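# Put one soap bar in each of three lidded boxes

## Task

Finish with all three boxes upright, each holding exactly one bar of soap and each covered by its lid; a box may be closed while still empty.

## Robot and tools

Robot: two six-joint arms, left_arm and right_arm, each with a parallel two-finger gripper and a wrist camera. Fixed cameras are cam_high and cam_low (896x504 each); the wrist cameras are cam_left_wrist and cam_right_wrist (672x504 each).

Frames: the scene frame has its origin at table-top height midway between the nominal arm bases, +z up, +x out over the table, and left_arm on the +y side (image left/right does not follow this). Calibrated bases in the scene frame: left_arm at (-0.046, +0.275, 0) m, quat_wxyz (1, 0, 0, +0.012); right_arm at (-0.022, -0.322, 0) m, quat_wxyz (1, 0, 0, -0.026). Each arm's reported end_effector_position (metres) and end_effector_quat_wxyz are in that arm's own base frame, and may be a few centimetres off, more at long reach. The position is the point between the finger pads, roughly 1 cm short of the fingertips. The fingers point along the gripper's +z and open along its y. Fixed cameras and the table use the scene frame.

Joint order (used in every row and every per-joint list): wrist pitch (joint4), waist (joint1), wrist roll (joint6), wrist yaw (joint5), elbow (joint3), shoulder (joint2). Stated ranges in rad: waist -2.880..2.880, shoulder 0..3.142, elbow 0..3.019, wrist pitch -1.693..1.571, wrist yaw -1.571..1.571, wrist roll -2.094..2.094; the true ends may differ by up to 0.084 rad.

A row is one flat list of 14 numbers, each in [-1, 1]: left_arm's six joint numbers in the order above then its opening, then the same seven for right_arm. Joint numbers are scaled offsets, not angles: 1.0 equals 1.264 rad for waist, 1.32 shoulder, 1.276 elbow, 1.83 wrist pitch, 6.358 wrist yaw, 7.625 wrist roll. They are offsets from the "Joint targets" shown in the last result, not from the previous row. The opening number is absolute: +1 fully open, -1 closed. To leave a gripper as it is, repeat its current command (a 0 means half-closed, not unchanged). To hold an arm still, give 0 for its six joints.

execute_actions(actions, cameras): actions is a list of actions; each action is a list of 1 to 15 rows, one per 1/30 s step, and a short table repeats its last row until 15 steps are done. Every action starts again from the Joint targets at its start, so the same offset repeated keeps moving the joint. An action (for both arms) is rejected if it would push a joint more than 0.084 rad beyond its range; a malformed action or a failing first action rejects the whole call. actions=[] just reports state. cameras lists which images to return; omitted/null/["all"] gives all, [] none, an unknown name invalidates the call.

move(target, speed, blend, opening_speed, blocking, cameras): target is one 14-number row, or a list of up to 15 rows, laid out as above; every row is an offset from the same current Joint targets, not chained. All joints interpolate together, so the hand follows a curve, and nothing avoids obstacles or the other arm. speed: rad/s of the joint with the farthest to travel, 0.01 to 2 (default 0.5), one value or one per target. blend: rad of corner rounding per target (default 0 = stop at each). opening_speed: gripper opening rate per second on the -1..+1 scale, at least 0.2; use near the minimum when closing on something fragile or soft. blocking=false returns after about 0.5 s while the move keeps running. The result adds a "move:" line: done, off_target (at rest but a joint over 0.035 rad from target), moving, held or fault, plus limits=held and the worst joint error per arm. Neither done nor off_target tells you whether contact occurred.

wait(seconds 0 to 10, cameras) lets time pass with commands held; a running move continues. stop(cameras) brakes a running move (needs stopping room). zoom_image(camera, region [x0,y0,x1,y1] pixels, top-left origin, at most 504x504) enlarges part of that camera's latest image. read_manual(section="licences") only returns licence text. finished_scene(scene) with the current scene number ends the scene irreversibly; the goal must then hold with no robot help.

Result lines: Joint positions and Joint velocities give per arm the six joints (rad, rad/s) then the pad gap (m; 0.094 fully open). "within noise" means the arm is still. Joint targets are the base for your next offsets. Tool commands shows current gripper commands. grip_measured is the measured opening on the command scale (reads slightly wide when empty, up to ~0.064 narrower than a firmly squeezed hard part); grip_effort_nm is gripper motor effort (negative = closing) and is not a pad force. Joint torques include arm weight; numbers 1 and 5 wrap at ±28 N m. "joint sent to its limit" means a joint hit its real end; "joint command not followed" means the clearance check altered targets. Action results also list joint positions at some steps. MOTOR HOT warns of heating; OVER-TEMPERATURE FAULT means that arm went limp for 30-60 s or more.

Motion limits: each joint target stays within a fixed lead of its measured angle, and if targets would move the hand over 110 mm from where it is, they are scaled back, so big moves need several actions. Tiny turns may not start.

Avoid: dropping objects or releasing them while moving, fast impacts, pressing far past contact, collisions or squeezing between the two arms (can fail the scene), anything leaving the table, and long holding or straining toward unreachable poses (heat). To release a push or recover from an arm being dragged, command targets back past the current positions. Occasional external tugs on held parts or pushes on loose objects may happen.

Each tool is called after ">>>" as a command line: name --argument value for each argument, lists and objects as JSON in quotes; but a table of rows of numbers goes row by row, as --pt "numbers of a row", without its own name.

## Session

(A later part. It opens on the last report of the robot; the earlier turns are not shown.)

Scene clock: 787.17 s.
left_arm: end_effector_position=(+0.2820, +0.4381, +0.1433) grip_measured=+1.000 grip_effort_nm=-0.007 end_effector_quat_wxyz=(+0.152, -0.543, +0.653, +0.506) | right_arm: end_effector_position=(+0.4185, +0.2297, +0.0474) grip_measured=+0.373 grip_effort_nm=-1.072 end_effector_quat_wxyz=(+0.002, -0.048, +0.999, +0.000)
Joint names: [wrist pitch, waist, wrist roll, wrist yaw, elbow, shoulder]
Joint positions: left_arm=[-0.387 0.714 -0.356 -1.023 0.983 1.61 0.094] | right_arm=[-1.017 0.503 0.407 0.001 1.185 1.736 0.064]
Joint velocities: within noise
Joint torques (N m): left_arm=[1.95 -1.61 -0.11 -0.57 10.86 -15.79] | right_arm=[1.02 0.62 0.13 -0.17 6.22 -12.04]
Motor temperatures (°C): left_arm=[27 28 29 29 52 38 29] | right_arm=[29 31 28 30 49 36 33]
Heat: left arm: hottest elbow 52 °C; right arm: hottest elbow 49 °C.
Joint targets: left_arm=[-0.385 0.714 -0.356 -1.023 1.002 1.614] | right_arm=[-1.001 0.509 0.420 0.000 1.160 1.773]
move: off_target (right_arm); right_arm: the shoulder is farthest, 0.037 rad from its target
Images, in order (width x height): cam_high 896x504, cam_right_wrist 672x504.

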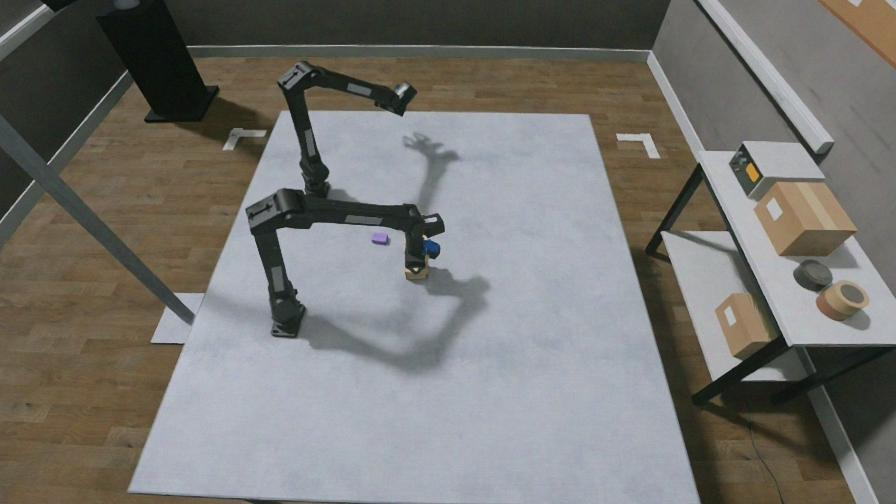

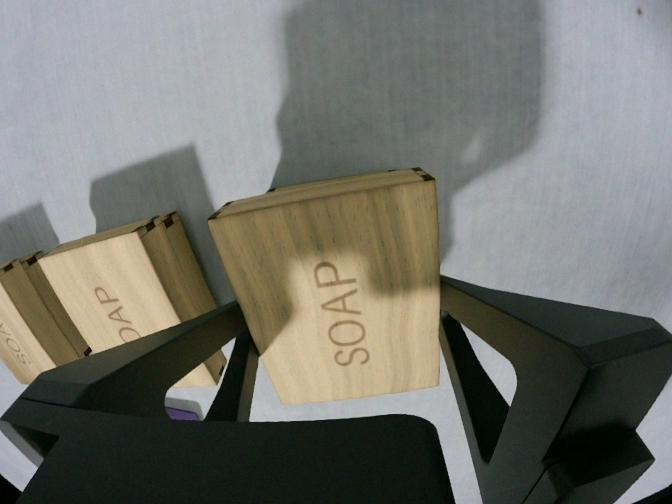

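>>> move --pt "0 0 0 0 0 0 1 -0.0284 0 0 0 0.0627 -0.0409 0.15" --pt "0 0 0 0 0 0 1 -0.0055 0 0 0 0.0102 -0.0098 0.15" --speed 0.05 --cameras '["cam_right_wrist","cam_high"]'

>>> zoom_image --camera "cam_high" --region '[390, 240, 450, 294]'

Scene clock: 805.80 s.
left_arm: end_effector_position=(+0.2820, +0.4381, +0.1433) grip_measured=+1.000 grip_effort_nm=-0.002 end_effector_quat_wxyz=(+0.152, -0.543, +0.653, +0.506) | right_arm: end_effector_position=(+0.4168, +0.2288, +0.0480) grip_measured=+0.373 grip_effort_nm=-1.082 end_effector_quat_wxyz=(-0.002, -0.048, +0.999, -0.002)
Joint names: [wrist pitch, waist, wrist roll, wrist yaw, elbow, shoulder]
Joint positions: left_arm=[-0.387 0.714 -0.356 -1.023 0.983 1.61 0.094] | right_arm=[-1.027 0.503 0.407 0.001 1.186 1.735 0.064]
Joint velocities: within noise
Joint torques (N m): left_arm=[1.95 -1.55 -0.1 -0.57 10.86 -15.85] | right_arm=[0.88 0.56 0.13 -0.17 7.3 -12.92]
Motor temperatures (°C): left_arm=[27 28 29 29 52 38 29] | right_arm=[29 31 28 30 49 35 33]
Heat: left arm: hottest elbow 52 °C; right arm: hottest elbow 49 °C.
Joint targets: left_arm=[-0.385 0.714 -0.356 -1.023 1.002 1.614] | right_arm=[-1.011 0.509 0.420 0.000 1.174 1.760]
move: done
Images, in order (width x height): cam_high 896x504, cam_right_wrist 672x504.

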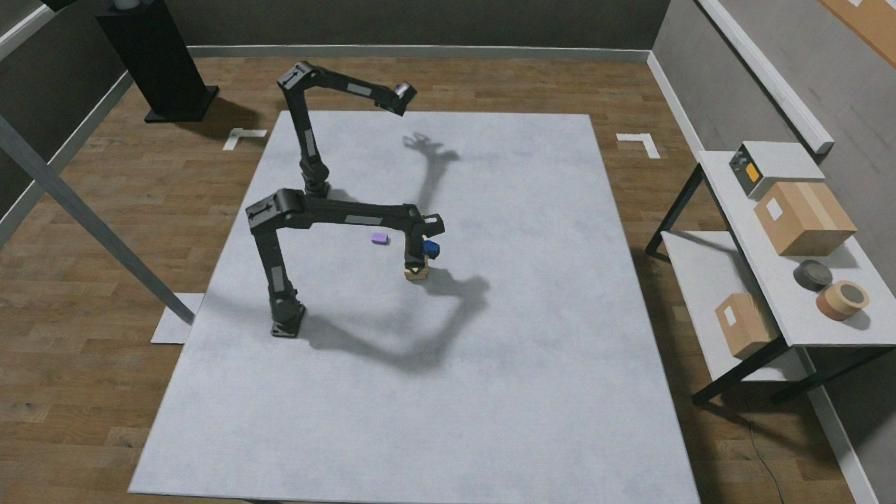

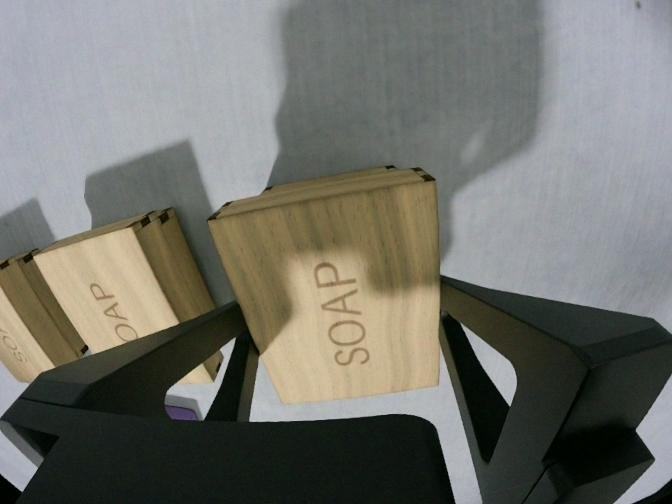

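Scaled by 8.400 from the camera's 896x504 image, which has a finer 1280x720 frame.

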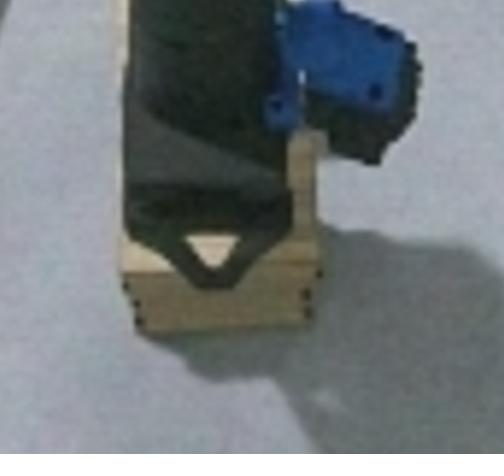

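>>> move --pt "0 0 0 0 0 0 1 -0.022 0.0024 -0.005 0 0.05 -0.031 0.15" --pt "0 0 0 0 0 0 1 -0.001 0.0024 -0.005 0 0 0 0.15" --pt "0 0 0 0 0 0 1 0.003 0.0024 -0.005 0 -0.008 0.011 0.15" --speed 0.05 --cameras '["cam_right_wrist","cam_high"]'

>>> zoom_image --camera "cam_high" --region '[390, 240, 450, 294]'

Scene clock: 824.13 s.
left_arm: end_effector_position=(+0.2820, +0.4381, +0.1433) grip_measured=+1.000 grip_effort_nm=-0.002 end_effector_quat_wxyz=(+0.152, -0.543, +0.653, +0.506) | right_arm: end_effector_position=(+0.4133, +0.2281, +0.0362) grip_measured=+0.373 grip_effort_nm=-1.077 end_effector_quat_wxyz=(-0.009, -0.055, +0.998, -0.005)
Joint names: [wrist pitch, waist, wrist roll, wrist yaw, elbow, shoulder]
Joint positions: left_arm=[-0.387 0.714 -0.356 -1.023 0.983 1.61 0.094] | right_arm=[-1.013 0.506 0.395 0.001 1.175 1.753 0.064]
Joint velocities: within noise
Joint torques (N m): left_arm=[1.96 -1.61 -0.11 -0.57 10.86 -15.91] | right_arm=[0.61 0.67 -0.11 -0.17 7.17 -13.1]
Motor temperatures (°C): left_arm=[27 28 29 29 52 38 29] | right_arm=[29 31 28 30 48 35 33]
Heat: left arm: hottest elbow 52 °C; right arm: hottest elbow 48 °C.
Joint targets: left_arm=[-0.385 0.714 -0.356 -1.023 1.002 1.614] | right_arm=[-1.006 0.512 0.382 0.000 1.163 1.774]
move: done
Images, in order (width x height): cam_high 896x504, cam_right_wrist 672x504.

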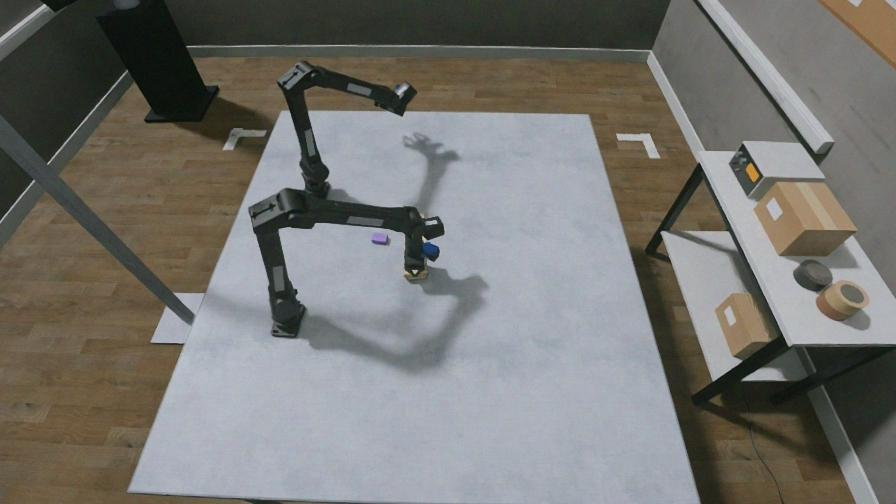

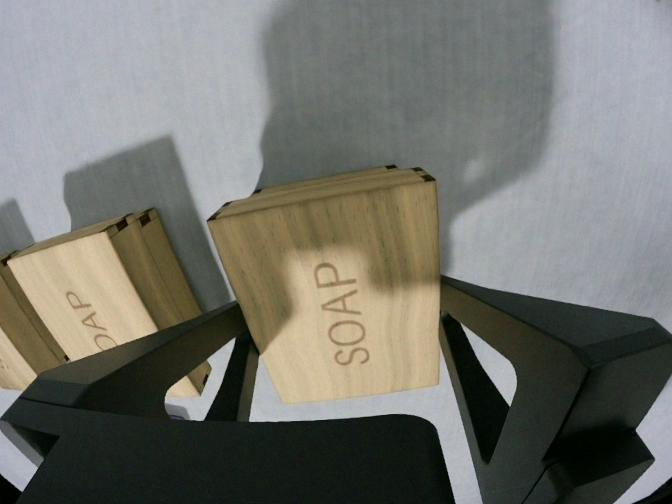

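Scaled by 8.400 from the camera's 896x504 image, which has a finer 1280x720 frame.

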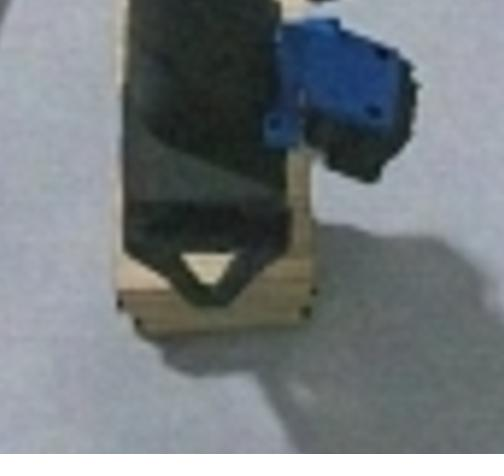

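>>> move --pt "0 0 0 0 0 0 1 0 0 0 0 0.003 -0.004 0.15" --pt "0 0 0 0 0 0 1 0 0 0 0 0.003 -0.004 0.62" --pt "0 0 0 0 0 0 1 -0.024 0 0 0 0.0564 -0.0409 0.62" --pt "0 0 0 0 0 0 1 -0.0617 0 0 0 0.0776 -0.0848 0.62" --pt "0 0 0 0 0 0 1 -0.1066 0.129 0.0277 0 0.2273 0.022 0.75" --speed '[0.05,0.1,0.07,0.25,0.4]' --blend '[0,0,0.02,0.03,0]' --opening_speed 0.4 --cameras '["cam_right_wrist","cam_high"]'

>>> zoom_image --camera "cam_high" --region '[390, 240, 450, 294]'

Scene clock: 856.30 s.
left_arm: end_effector_position=(+0.2820, +0.4381, +0.1433) grip_measured=+1.000 grip_effort_nm=-0.012 end_effector_quat_wxyz=(+0.152, -0.543, +0.653, +0.506) | right_arm: end_effector_position=(+0.4058, +0.3256, +0.0965) grip_measured=+0.747 grip_effort_nm=0.051 end_effector_quat_wxyz=(-0.003, -0.049, +0.999, -0.003)
Joint names: [wrist pitch, waist, wrist roll, wrist yaw, elbow, shoulder]
Joint positions: left_arm=[-0.387 0.714 -0.356 -1.023 0.983 1.61 0.094] | right_arm=[-1.193 0.677 0.58 0.001 1.398 1.784 0.082]
Joint velocities: within noise
Joint torques (N m): left_arm=[1.95 -1.55 -0.11 -0.57 10.85 -15.79] | right_arm=[0.05 -0.09 0.14 -0.15 13.67 -14.92]
Motor temperatures (°C): left_arm=[27 28 29 29 52 38 29] | right_arm=[29 31 28 30 48 36 32]
Heat: left arm: hottest elbow 52 °C; right arm: hottest elbow 48 °C.
Joint targets: left_arm=[-0.385 0.714 -0.356 -1.023 1.002 1.614] | right_arm=[-1.201 0.675 0.593 0.000 1.453 1.803]
move: off_target (right_arm); target 5's new numbers were sent with right_arm's elbow 0.055 rad from that target; right_arm: the elbow is farthest, 0.055 rad from its target
Images, in order (width x height): cam_high 896x504, cam_right_wrist 672x504.

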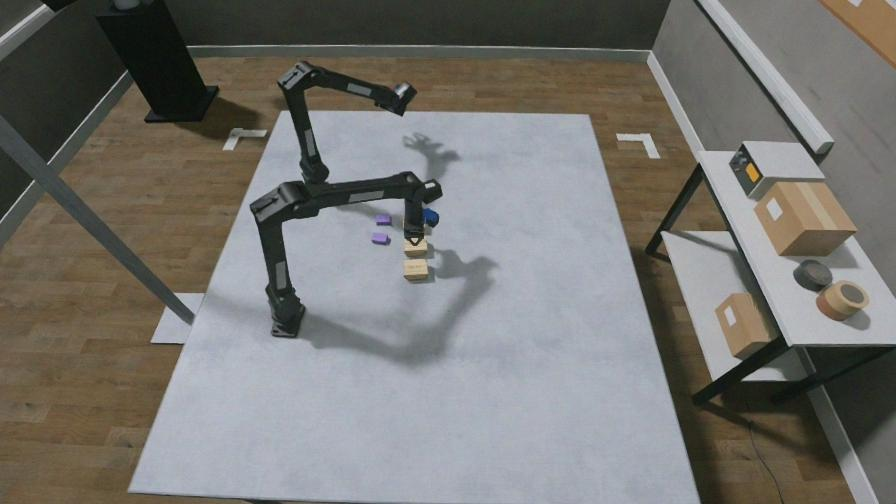

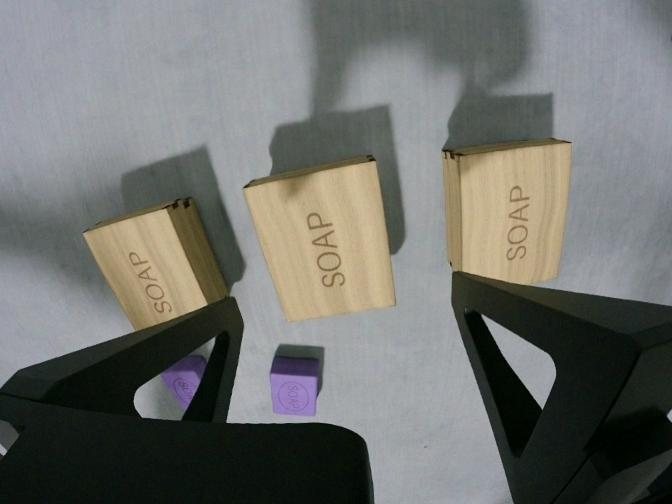

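Scaled by 8.400 from the camera's 896x504 image, which has a finer 1280x720 frame.

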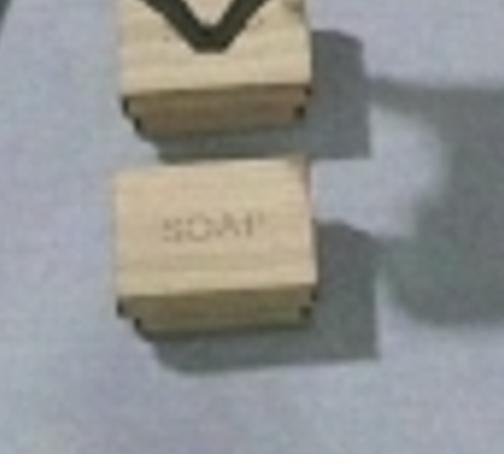

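>>> move --pt "0 0 0 0 0 0 1 0 0.0225 -0.0056 0 0 0 0.75" --pt "0 0 0 0 0 0 1 0.0913 0.0225 -0.0056 0 -0.1089 0.0545 0.75" --pt "0 0 0 0 0 0 1 0.0913 0.0225 -0.0056 0 -0.1089 0.0545 0.15" --speed '[0.2,0.15,0.1]' --opening_speed 0.4 --cameras '["cam_right_wrist"]'

Scene clock: 885.97 s.
left_arm: end_effector_position=(+0.2820, +0.4381, +0.1433) grip_measured=+1.000 grip_effort_nm=-0.012 end_effector_quat_wxyz=(+0.152, -0.543, +0.653, +0.506) | right_arm: end_effector_position=(+0.3998, +0.3356, +0.0364) grip_measured=+0.338 grip_effort_nm=-1.057 end_effector_quat_wxyz=(+0.000, -0.068, +0.998, -0.001)
Joint names: [wrist pitch, waist, wrist roll, wrist yaw, elbow, shoulder]
Joint positions: left_arm=[-0.387 0.714 -0.356 -1.023 0.983 1.61 0.094] | right_arm=[-1.043 0.7 0.564 0.001 1.324 1.853 0.063]
Joint velocities: within noise
Joint torques (N m): left_arm=[1.95 -1.61 -0.11 -0.57 10.85 -15.85] | right_arm=[0.69 0.5 -0.11 -0.16 7.62 -15.09]
Motor temperatures (°C): left_arm=[27 28 29 29 52 38 29] | right_arm=[29 31 28 30 54 37 31]
Heat: left arm: hottest elbow 52 °C; right arm: hottest elbow 54 °C.
Joint targets: left_arm=[-0.385 0.714 -0.356 -1.023 1.002 1.614] | right_arm=[-1.034 0.703 0.551 0.000 1.314 1.875]
move: done
Images, in order (width x height): cam_right_wrist 672x504.

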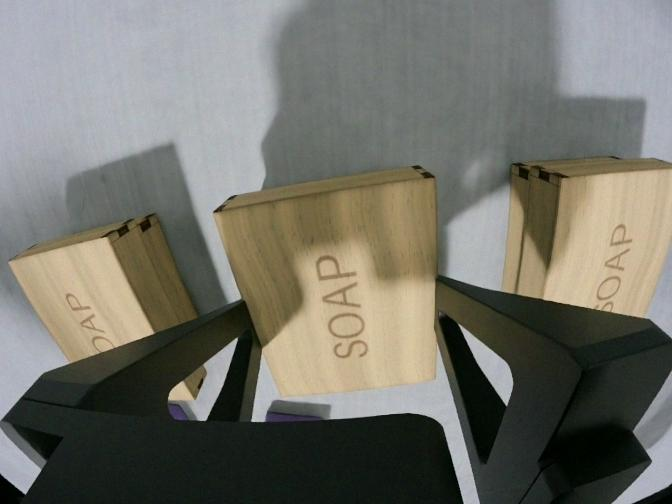

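>>> move --pt "0 0 0 0 0 0 1 -0.0268 0 0 0 0.058 -0.0356 0.15" --pt "0 0 0 0 0 0 1 -0.0913 0 0 0 0.1105 -0.0788 0.15" --pt "0 0 0 0 0 0 1 -0.153 -0.1005 -0.0153 0 0.373 0.1152 0.15" --speed '[0.06,0.2,0.35]' --blend '[0.02,0.03,0]' --cameras '["cam_right_wrist","cam_high"]'

>>> zoom_image --camera "cam_high" --region '[360, 200, 460, 290]'

Scene clock: 901.33 s.
left_arm: end_effector_position=(+0.2820, +0.4381, +0.1433) grip_measured=+1.000 grip_effort_nm=-0.002 end_effector_quat_wxyz=(+0.152, -0.543, +0.653, +0.506) | right_arm: end_effector_position=(+0.5100, +0.3321, +0.0988) grip_measured=+0.337 grip_effort_nm=-1.072 end_effector_quat_wxyz=(-0.002, -0.065, +0.998, -0.002)
Joint names: [wrist pitch, waist, wrist roll, wrist yaw, elbow, shoulder]
Joint positions: left_arm=[-0.387 0.714 -0.356 -1.023 0.983 1.61 0.094] | right_arm=[-1.306 0.578 0.448 0.001 1.732 2.001 0.063]
Joint velocities: within noise
Joint torques (N m): left_arm=[1.95 -1.61 -0.11 -0.57 10.84 -15.85] | right_arm=[0.13 -0.03 -0.15 -0.16 14.32 -17.85]
Motor temperatures (°C): left_arm=[27 28 29 29 52 38 29] | right_arm=[29 31 28 30 52 37 32]
Heat: left arm: hottest elbow 52 °C; right arm: hottest elbow 52 °C.
Joint targets: left_arm=[-0.385 0.714 -0.356 -1.023 1.002 1.614] | right_arm=[-1.314 0.577 0.434 0.000 1.790 2.028]
move: off_target (right_arm); right_arm: the elbow is farthest, 0.058 rad from its target
Images, in order (width x height): cam_high 896x504, cam_right_wrist 672x504.

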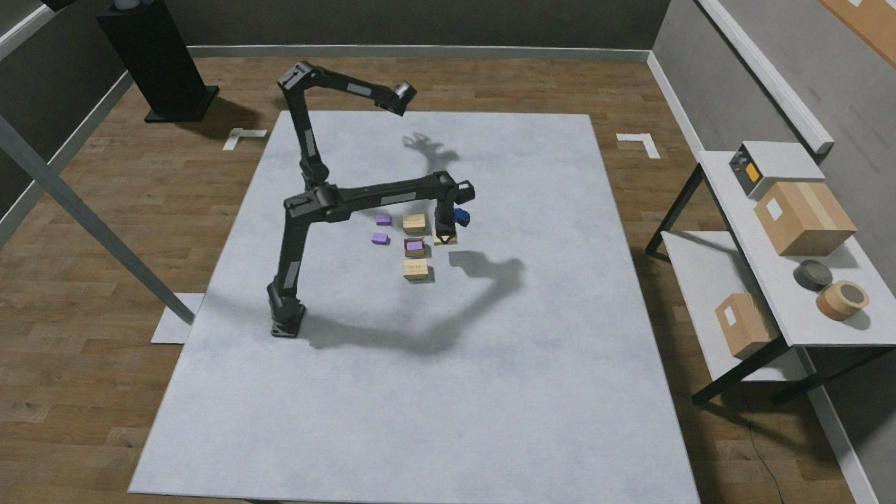

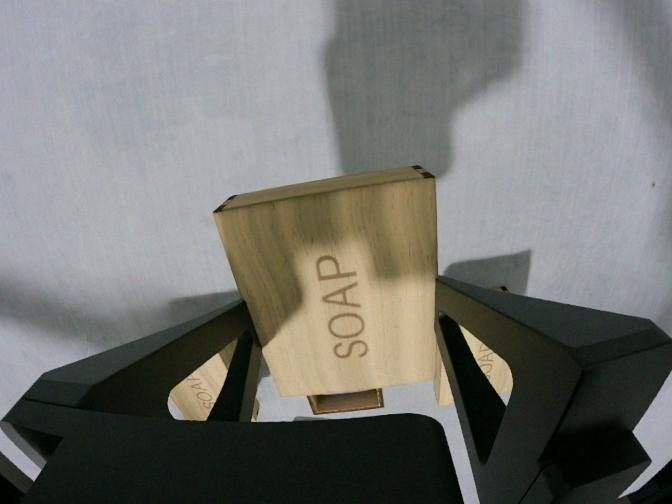

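Scaled by 5.040 from the camera's 896x504 image, which has a finer 1280x720 frame.

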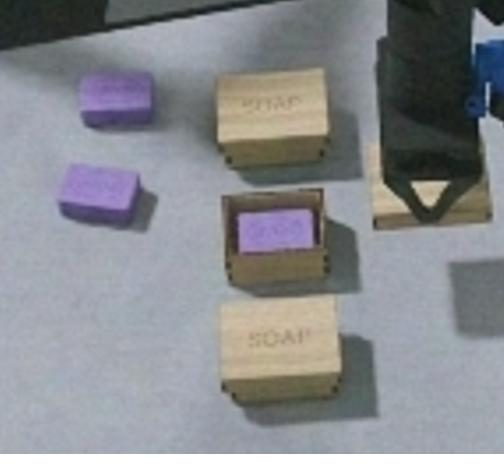

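>>> move --pt "0 0 0 0 0 0 1 0.071 0.1021 0.0186 0 -0.3119 -0.1947 0.15" --pt "0 0 0 0 0 0 1 0.1202 0.1021 0.0186 0 -0.3511 -0.1394 0.15" --speed '[0.35,0.15]' --blend 0.04 --cameras '["cam_right_wrist","cam_high"]'

>>> zoom_image --camera "cam_high" --region '[390, 215, 450, 269]'

Scene clock: 925.43 s.
left_arm: end_effector_position=(+0.2820, +0.4381, +0.1433) grip_measured=+1.000 grip_effort_nm=-0.007 end_effector_quat_wxyz=(+0.152, -0.543, +0.653, +0.506) | right_arm: end_effector_position=(+0.3983, +0.3359, +0.0599) grip_measured=+0.337 grip_effort_nm=-1.072 end_effector_quat_wxyz=(-0.002, -0.070, +0.998, -0.002)
Joint names: [wrist pitch, waist, wrist roll, wrist yaw, elbow, shoulder]
Joint positions: left_arm=[-0.387 0.714 -0.356 -1.023 0.983 1.61 0.094] | right_arm=[-1.103 0.702 0.562 0.001 1.351 1.824 0.063]
Joint velocities: within noise
Joint torques (N m): left_arm=[1.96 -1.55 -0.11 -0.57 10.85 -15.85] | right_arm=[0.69 0.44 0.15 -0.16 7.98 -15.33]
Motor temperatures (°C): left_arm=[27 28 29 29 52 38 29] | right_arm=[29 31 28 30 52 37 32]
Heat: left arm: hottest elbow 52 °C; right arm: hottest elbow 52 °C.
Joint targets: left_arm=[-0.385 0.714 -0.356 -1.023 1.002 1.614] | right_arm=[-1.094 0.706 0.575 0.000 1.342 1.843]
move: done
Images, in order (width x height): cam_high 896x504, cam_right_wrist 672x504.

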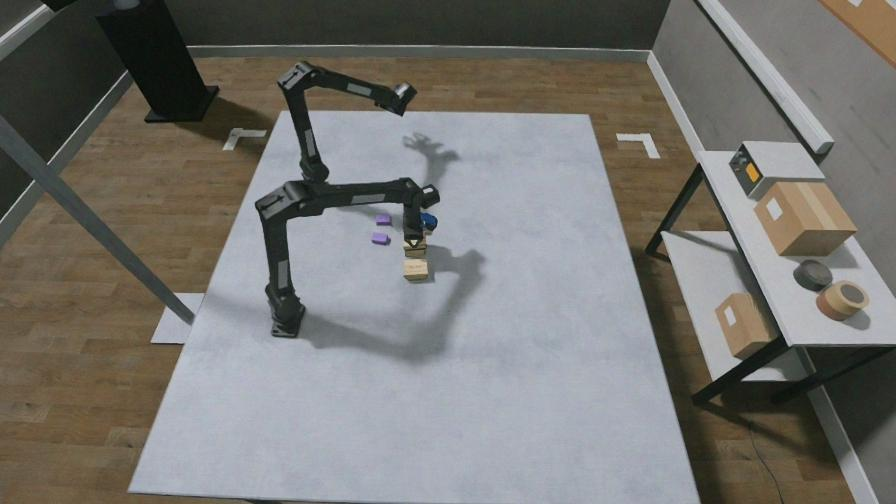

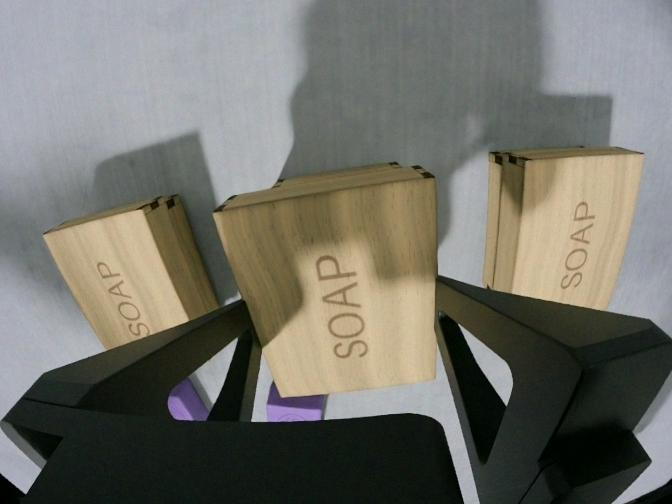

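Scaled by 8.400 from the camera's 896x504 image, which has a finer 1280x720 frame.

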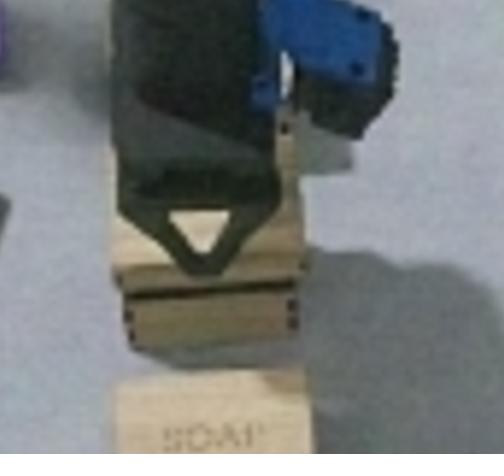

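>>> move --target '[0,0,0,0,0,0,1,0.0186,0,0,0,-0.0133,0.0144,0.15]' --speed 0.05 --cameras '["cam_high","cam_right_wrist"]'

>>> zoom_image --camera "cam_high" --region '[390, 215, 450, 269]'

Scene clock: 937.50 s.
left_arm: end_effector_position=(+0.2820, +0.4381, +0.1433) grip_measured=+1.000 grip_effort_nm=-0.007 end_effector_quat_wxyz=(+0.152, -0.543, +0.653, +0.506) | right_arm: end_effector_position=(+0.3994, +0.3368, +0.0512) grip_measured=+0.337 grip_effort_nm=-1.077 end_effector_quat_wxyz=(+0.001, -0.070, +0.998, +0.000)
Joint names: [wrist pitch, waist, wrist roll, wrist yaw, elbow, shoulder]
Joint positions: left_arm=[-0.387 0.714 -0.356 -1.023 0.983 1.61 0.094] | right_arm=[-1.074 0.702 0.563 0.001 1.339 1.834 0.063]
Joint velocities: within noise
Joint torques (N m): left_arm=[1.95 -1.55 -0.11 -0.57 10.86 -15.85] | right_arm=[0.9 0.44 0.13 -0.15 7.45 -14.45]
Motor temperatures (°C): left_arm=[27 28 29 29 52 38 29] | right_arm=[29 31 28 30 50 36 33]
Heat: left arm: hottest elbow 52 °C; right arm: hottest elbow 50 °C.
Joint targets: left_arm=[-0.385 0.714 -0.356 -1.023 1.002 1.614] | right_arm=[-1.060 0.706 0.575 0.000 1.325 1.862]
move: done
Images, in order (width x height): cam_high 896x504, cam_right_wrist 672x504.

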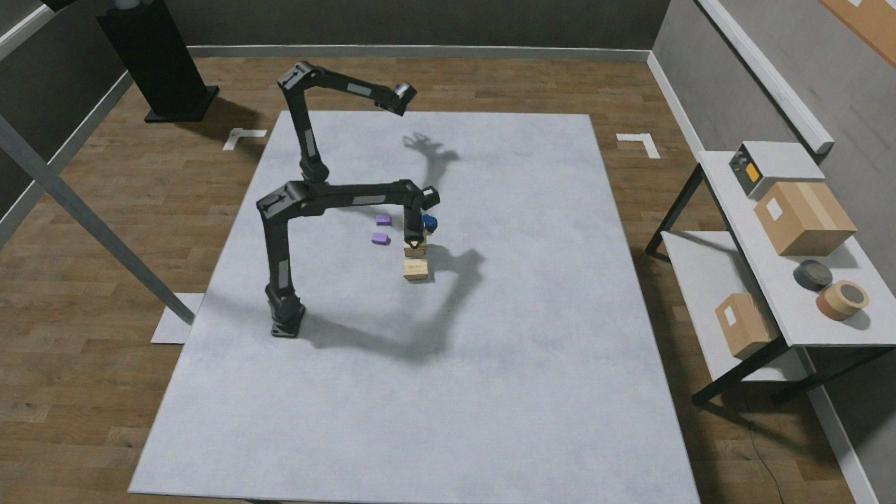

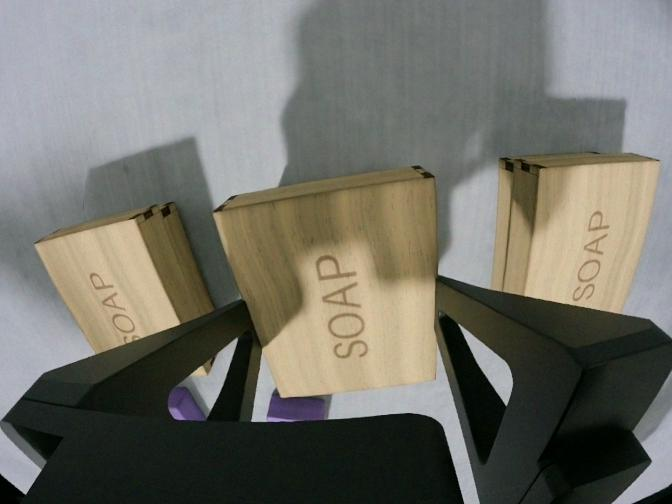

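Scaled by 8.400 from the camera's 896x504 image, which has a finer 1280x720 frame.

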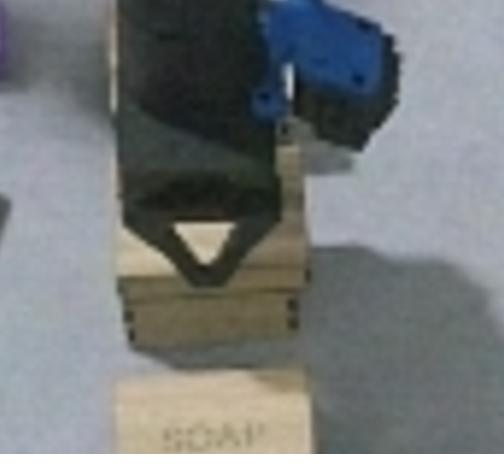

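>>> move --pt "0 0 0 0 0 0 1 -0.0246 0 0 0 0.0509 -0.0386 0.15" --pt "0 0 0 0 0 0 1 -0.014 0 0 0 -0.0078 -0.02 0.15" --pt "0 0 0 0 0 0 1 0 0 0 0 -0.0078 -0.0061 0.15" --speed 0.06 --cameras '["cam_high","cam_right_wrist"]'

>>> zoom_image --camera "cam_high" --region '[390, 215, 450, 269]'

Scene clock: 952.80 s.
left_arm: end_effector_position=(+0.2820, +0.4381, +0.1433) grip_measured=+1.000 grip_effort_nm=-0.012 end_effector_quat_wxyz=(+0.152, -0.543, +0.653, +0.506) | right_arm: end_effector_position=(+0.3970, +0.3347, +0.0498) grip_measured=+0.337 grip_effort_nm=-1.077 end_effector_quat_wxyz=(-0.001, -0.069, +0.998, -0.001)
Joint names: [wrist pitch, waist, wrist roll, wrist yaw, elbow, shoulder]
Joint positions: left_arm=[-0.387 0.714 -0.356 -1.023 0.983 1.61 0.094] | right_arm=[-1.073 0.702 0.564 0.001 1.33 1.831 0.063]
Joint velocities: within noise
Joint torques (N m): left_arm=[1.96 -1.61 -0.11 -0.57 10.84 -15.85] | right_arm=[0.9 0.44 0.13 -0.16 7.28 -14.74]
Motor temperatures (°C): left_arm=[27 28 29 29 52 38 29] | right_arm=[29 31 28 30 49 36 33]
Heat: left arm: hottest elbow 52 °C; right arm: hottest elbow 49 °C.
Joint targets: left_arm=[-0.385 0.714 -0.356 -1.023 1.002 1.614] | right_arm=[-1.060 0.706 0.576 0.000 1.315 1.854]
move: done
Images, in order (width x height): cam_high 896x504, cam_right_wrist 672x504.

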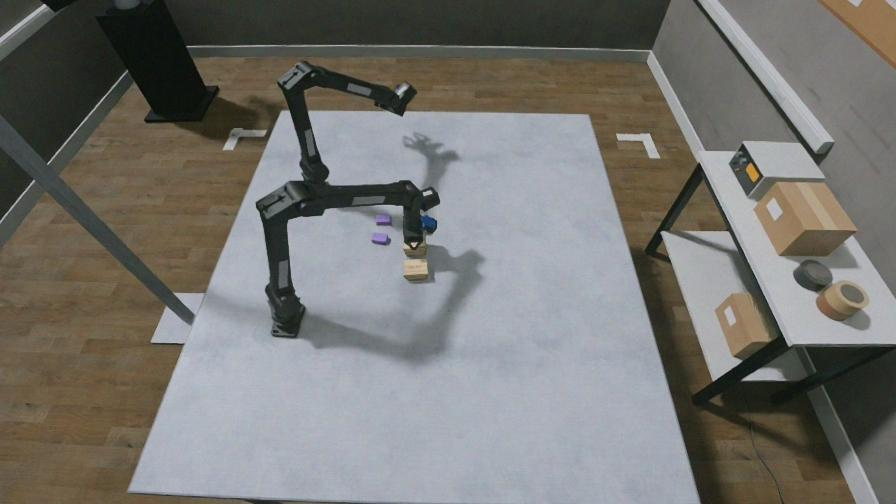

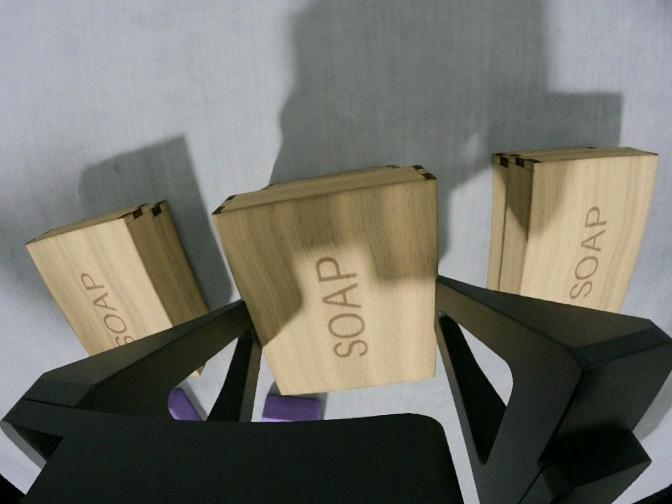

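Scaled by 8.400 from the camera's 896x504 image, which has a finer 1280x720 frame.

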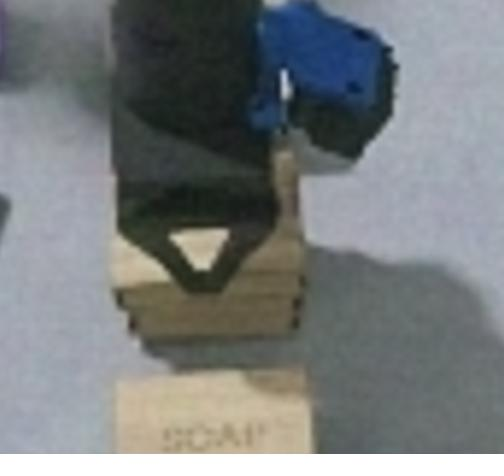

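>>> move --target '[0,0,0,0,0,0,1,0.003,0,0,0,-0.008,0.011,0.15]' --speed 0.05 --cameras '["cam_high","cam_right_wrist"]'

>>> zoom_image --camera "cam_high" --region '[390, 215, 450, 269]'

Scene clock: 960.20 s.
left_arm: end_effector_position=(+0.2820, +0.4381, +0.1433) grip_measured=+1.000 grip_effort_nm=-0.002 end_effector_quat_wxyz=(+0.152, -0.543, +0.653, +0.506) | right_arm: end_effector_position=(+0.3970, +0.3348, +0.0484) grip_measured=+0.337 grip_effort_nm=-1.077 end_effector_quat_wxyz=(+0.001, -0.069, +0.998, +0.000)
Joint names: [wrist pitch, waist, wrist roll, wrist yaw, elbow, shoulder]
Joint positions: left_arm=[-0.387 0.714 -0.356 -1.023 0.983 1.61 0.094] | right_arm=[-1.065 0.702 0.564 0.001 1.326 1.831 0.063]
Joint velocities: within noise
Joint torques (N m): left_arm=[1.95 -1.61 -0.11 -0.57 10.85 -15.85] | right_arm=[0.87 0.44 0.12 -0.13 6.74 -13.63]
Motor temperatures (°C): left_arm=[27 28 29 29 52 38 29] | right_arm=[29 31 28 30 49 37 33]
Heat: left arm: hottest elbow 52 °C; right arm: hottest elbow 49 °C.
Joint targets: left_arm=[-0.385 0.714 -0.356 -1.023 1.002 1.614] | right_arm=[-1.054 0.706 0.576 0.000 1.305 1.869]
move: off_target (right_arm); right_arm: the shoulder is farthest, 0.038 rad from its target
Images, in order (width x height): cam_high 896x504, cam_right_wrist 672x504.

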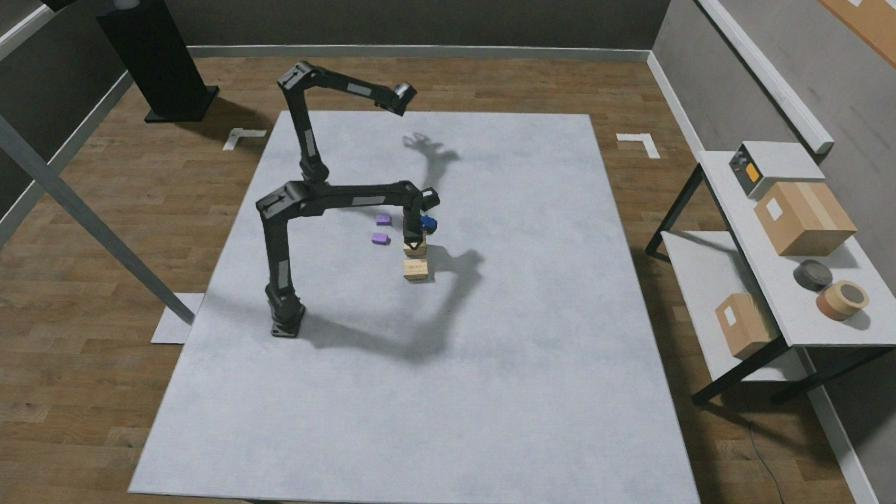

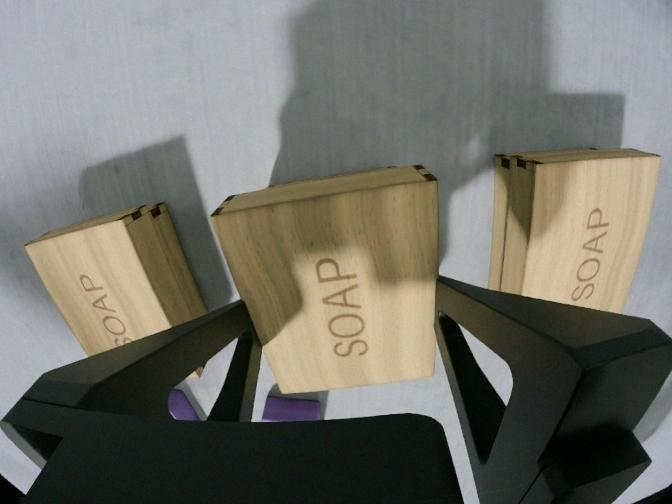

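Scaled by 8.400 from the camera's 896x504 image, which has a finer 1280x720 frame.

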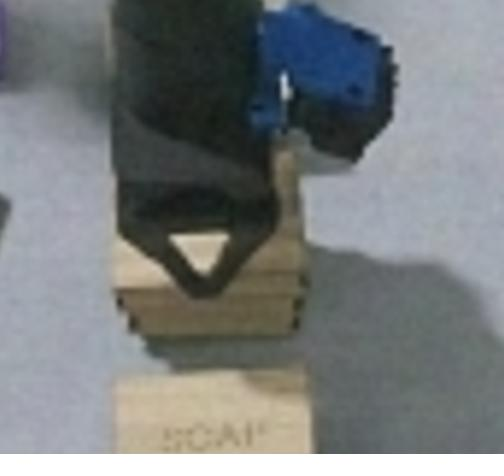

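>>> move --pt "0 0 0 0 0 0 1 -0.0265 0.0024 -0.005 0 0.0627 -0.0475 0.15" --pt "0 0 0 0 0 0 1 -0.016 0.0024 -0.005 0 0.003 -0.03 0.15" --pt "0 0 0 0 0 0 1 0.001 0.0024 -0.005 0 0 0 0.15" --speed 0.06 --cameras '["cam_high","cam_right_wrist"]'

>>> zoom_image --camera "cam_high" --region '[390, 215, 450, 269]'

Scene clock: 981.80 s.
left_arm: end_effector_position=(+0.2820, +0.4381, +0.1433) grip_measured=+1.000 grip_effort_nm=-0.002 end_effector_quat_wxyz=(+0.152, -0.543, +0.653, +0.506) | right_arm: end_effector_position=(+0.3957, +0.3339, +0.0488) grip_measured=+0.337 grip_effort_nm=-1.077 end_effector_quat_wxyz=(+0.001, -0.076, +0.997, +0.000)
Joint names: [wrist pitch, waist, wrist roll, wrist yaw, elbow, shoulder]
Joint positions: left_arm=[-0.387 0.714 -0.356 -1.023 0.983 1.61 0.094] | right_arm=[-1.064 0.702 0.551 0.001 1.321 1.827 0.063]
Joint velocities: within noise
Joint torques (N m): left_arm=[1.95 -1.55 -0.11 -0.57 10.85 -15.85] | right_arm=[0.76 0.73 -0.11 -0.16 7.19 -13.33]
Motor temperatures (°C): left_arm=[27 28 29 29 52 38 29] | right_arm=[29 31 28 30 49 37 33]
Heat: left arm: hottest elbow 52 °C; right arm: hottest elbow 49 °C.
Joint targets: left_arm=[-0.385 0.714 -0.356 -1.023 1.002 1.614] | right_arm=[-1.053 0.709 0.538 0.000 1.305 1.869]
move: off_target (right_arm); right_arm: the shoulder is farthest, 0.042 rad from its target
Images, in order (width x height): cam_high 896x504, cam_right_wrist 672x504.

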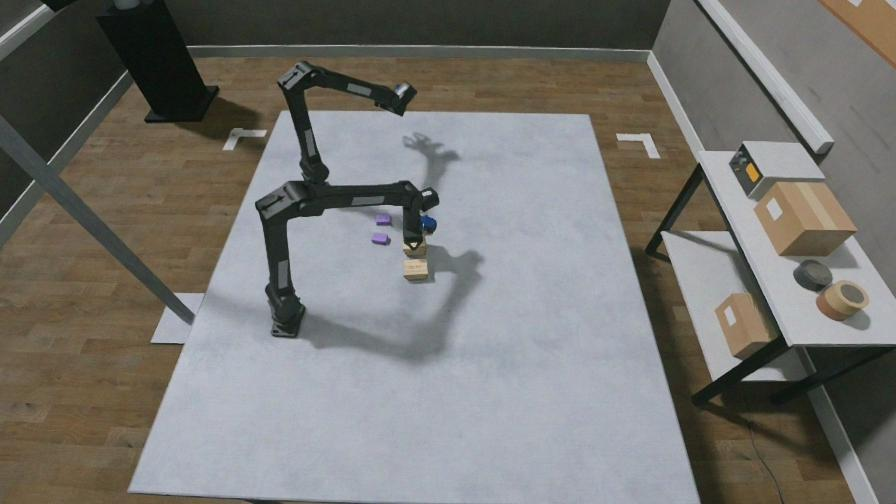

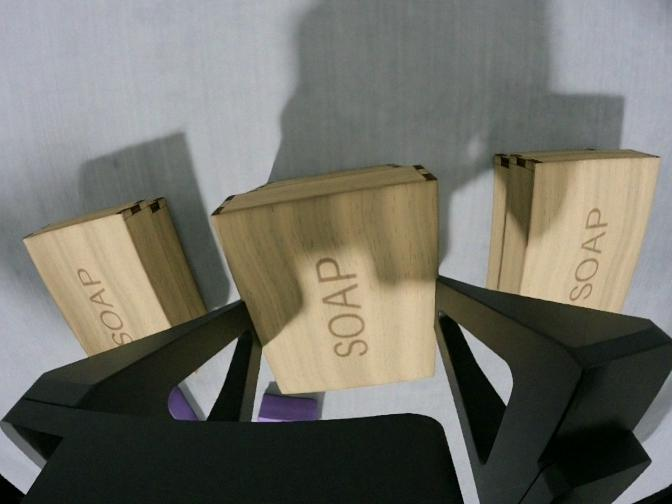

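Scaled by 8.400 from the camera's 896x504 image, which has a finer 1280x720 frame.

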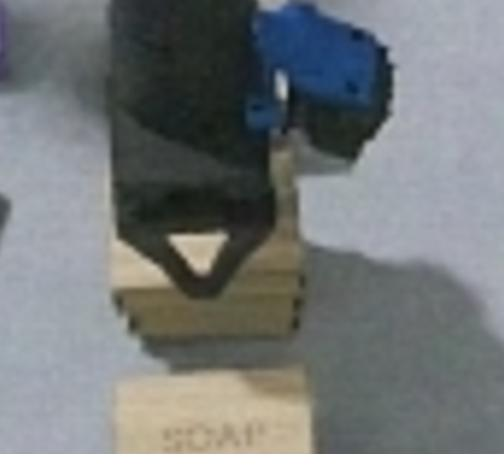

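>>> move --pt "0 0 0 0 0 0 1 -0.027 0.003 0 0 0.0627 -0.0475 0.15" --pt "0 0 0 0 0 0 1 -0.014 0.003 0 0 0.006 -0.025 0.15" --pt "0 0 0 0 0 0 1 0.001 0.003 0 0 0.003 0 0.15" --speed 0.06 --cameras '["cam_high","cam_right_wrist"]'

>>> zoom_image --camera "cam_high" --region '[390, 215, 450, 269]'

>>> zoom_image --camera "cam_right_wrist" --region '[190, 140, 460, 300]'

Scene clock: 998.97 s.
left_arm: end_effector_position=(+0.2820, +0.4381, +0.1433) grip_measured=+1.000 grip_effort_nm=-0.017 end_effector_quat_wxyz=(+0.152, -0.543, +0.653, +0.506) | right_arm: end_effector_position=(+0.3951, +0.3353, +0.0491) grip_measured=+0.337 grip_effort_nm=-1.082 end_effector_quat_wxyz=(+0.001, -0.077, +0.997, -0.001)
Joint names: [wrist pitch, waist, wrist roll, wrist yaw, elbow, shoulder]
Joint positions: left_arm=[-0.387 0.714 -0.356 -1.023 0.983 1.61 0.094] | right_arm=[-1.066 0.706 0.551 0.003 1.323 1.828 0.063]
Joint velocities: within noise
Joint torques (N m): left_arm=[1.96 -1.55 -0.11 -0.57 10.85 -15.79] | right_arm=[1.05 0.73 -0.11 -0.27 7.38 -13.16]
Motor temperatures (°C): left_arm=[27 27 29 29 52 38 29] | right_arm=[29 31 28 30 48 37 33]
Heat: left arm: hottest elbow 52 °C; right arm: hottest elbow 48 °C.
Joint targets: left_arm=[-0.385 0.714 -0.356 -1.023 1.002 1.614] | right_arm=[-1.051 0.713 0.538 0.001 1.309 1.869]
move: off_target (right_arm); right_arm: the shoulder is farthest, 0.041 rad from its target
Images, in order (width x height): cam_high 896x504, cam_right_wrist 672x504.

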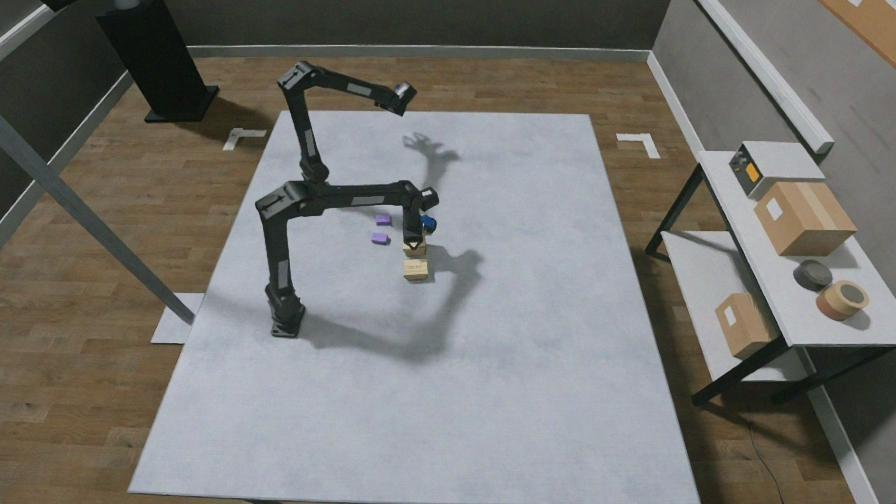

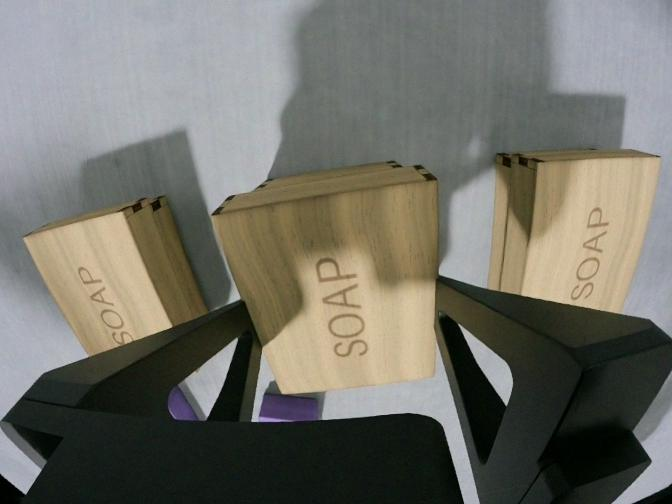

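Scaled by 8.400 from the camera's 896x504 image, which has a finer 1280x720 frame.

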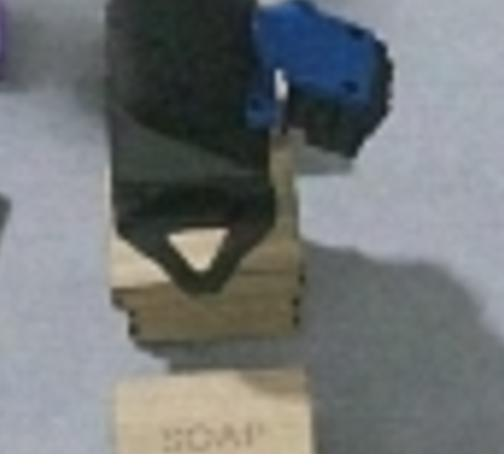

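Scaled by 1.867 from the camera's 672x504 image, which has a finer 960x720 frame.

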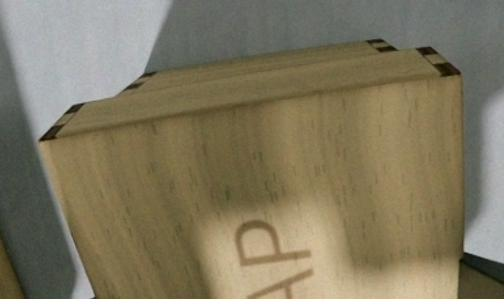

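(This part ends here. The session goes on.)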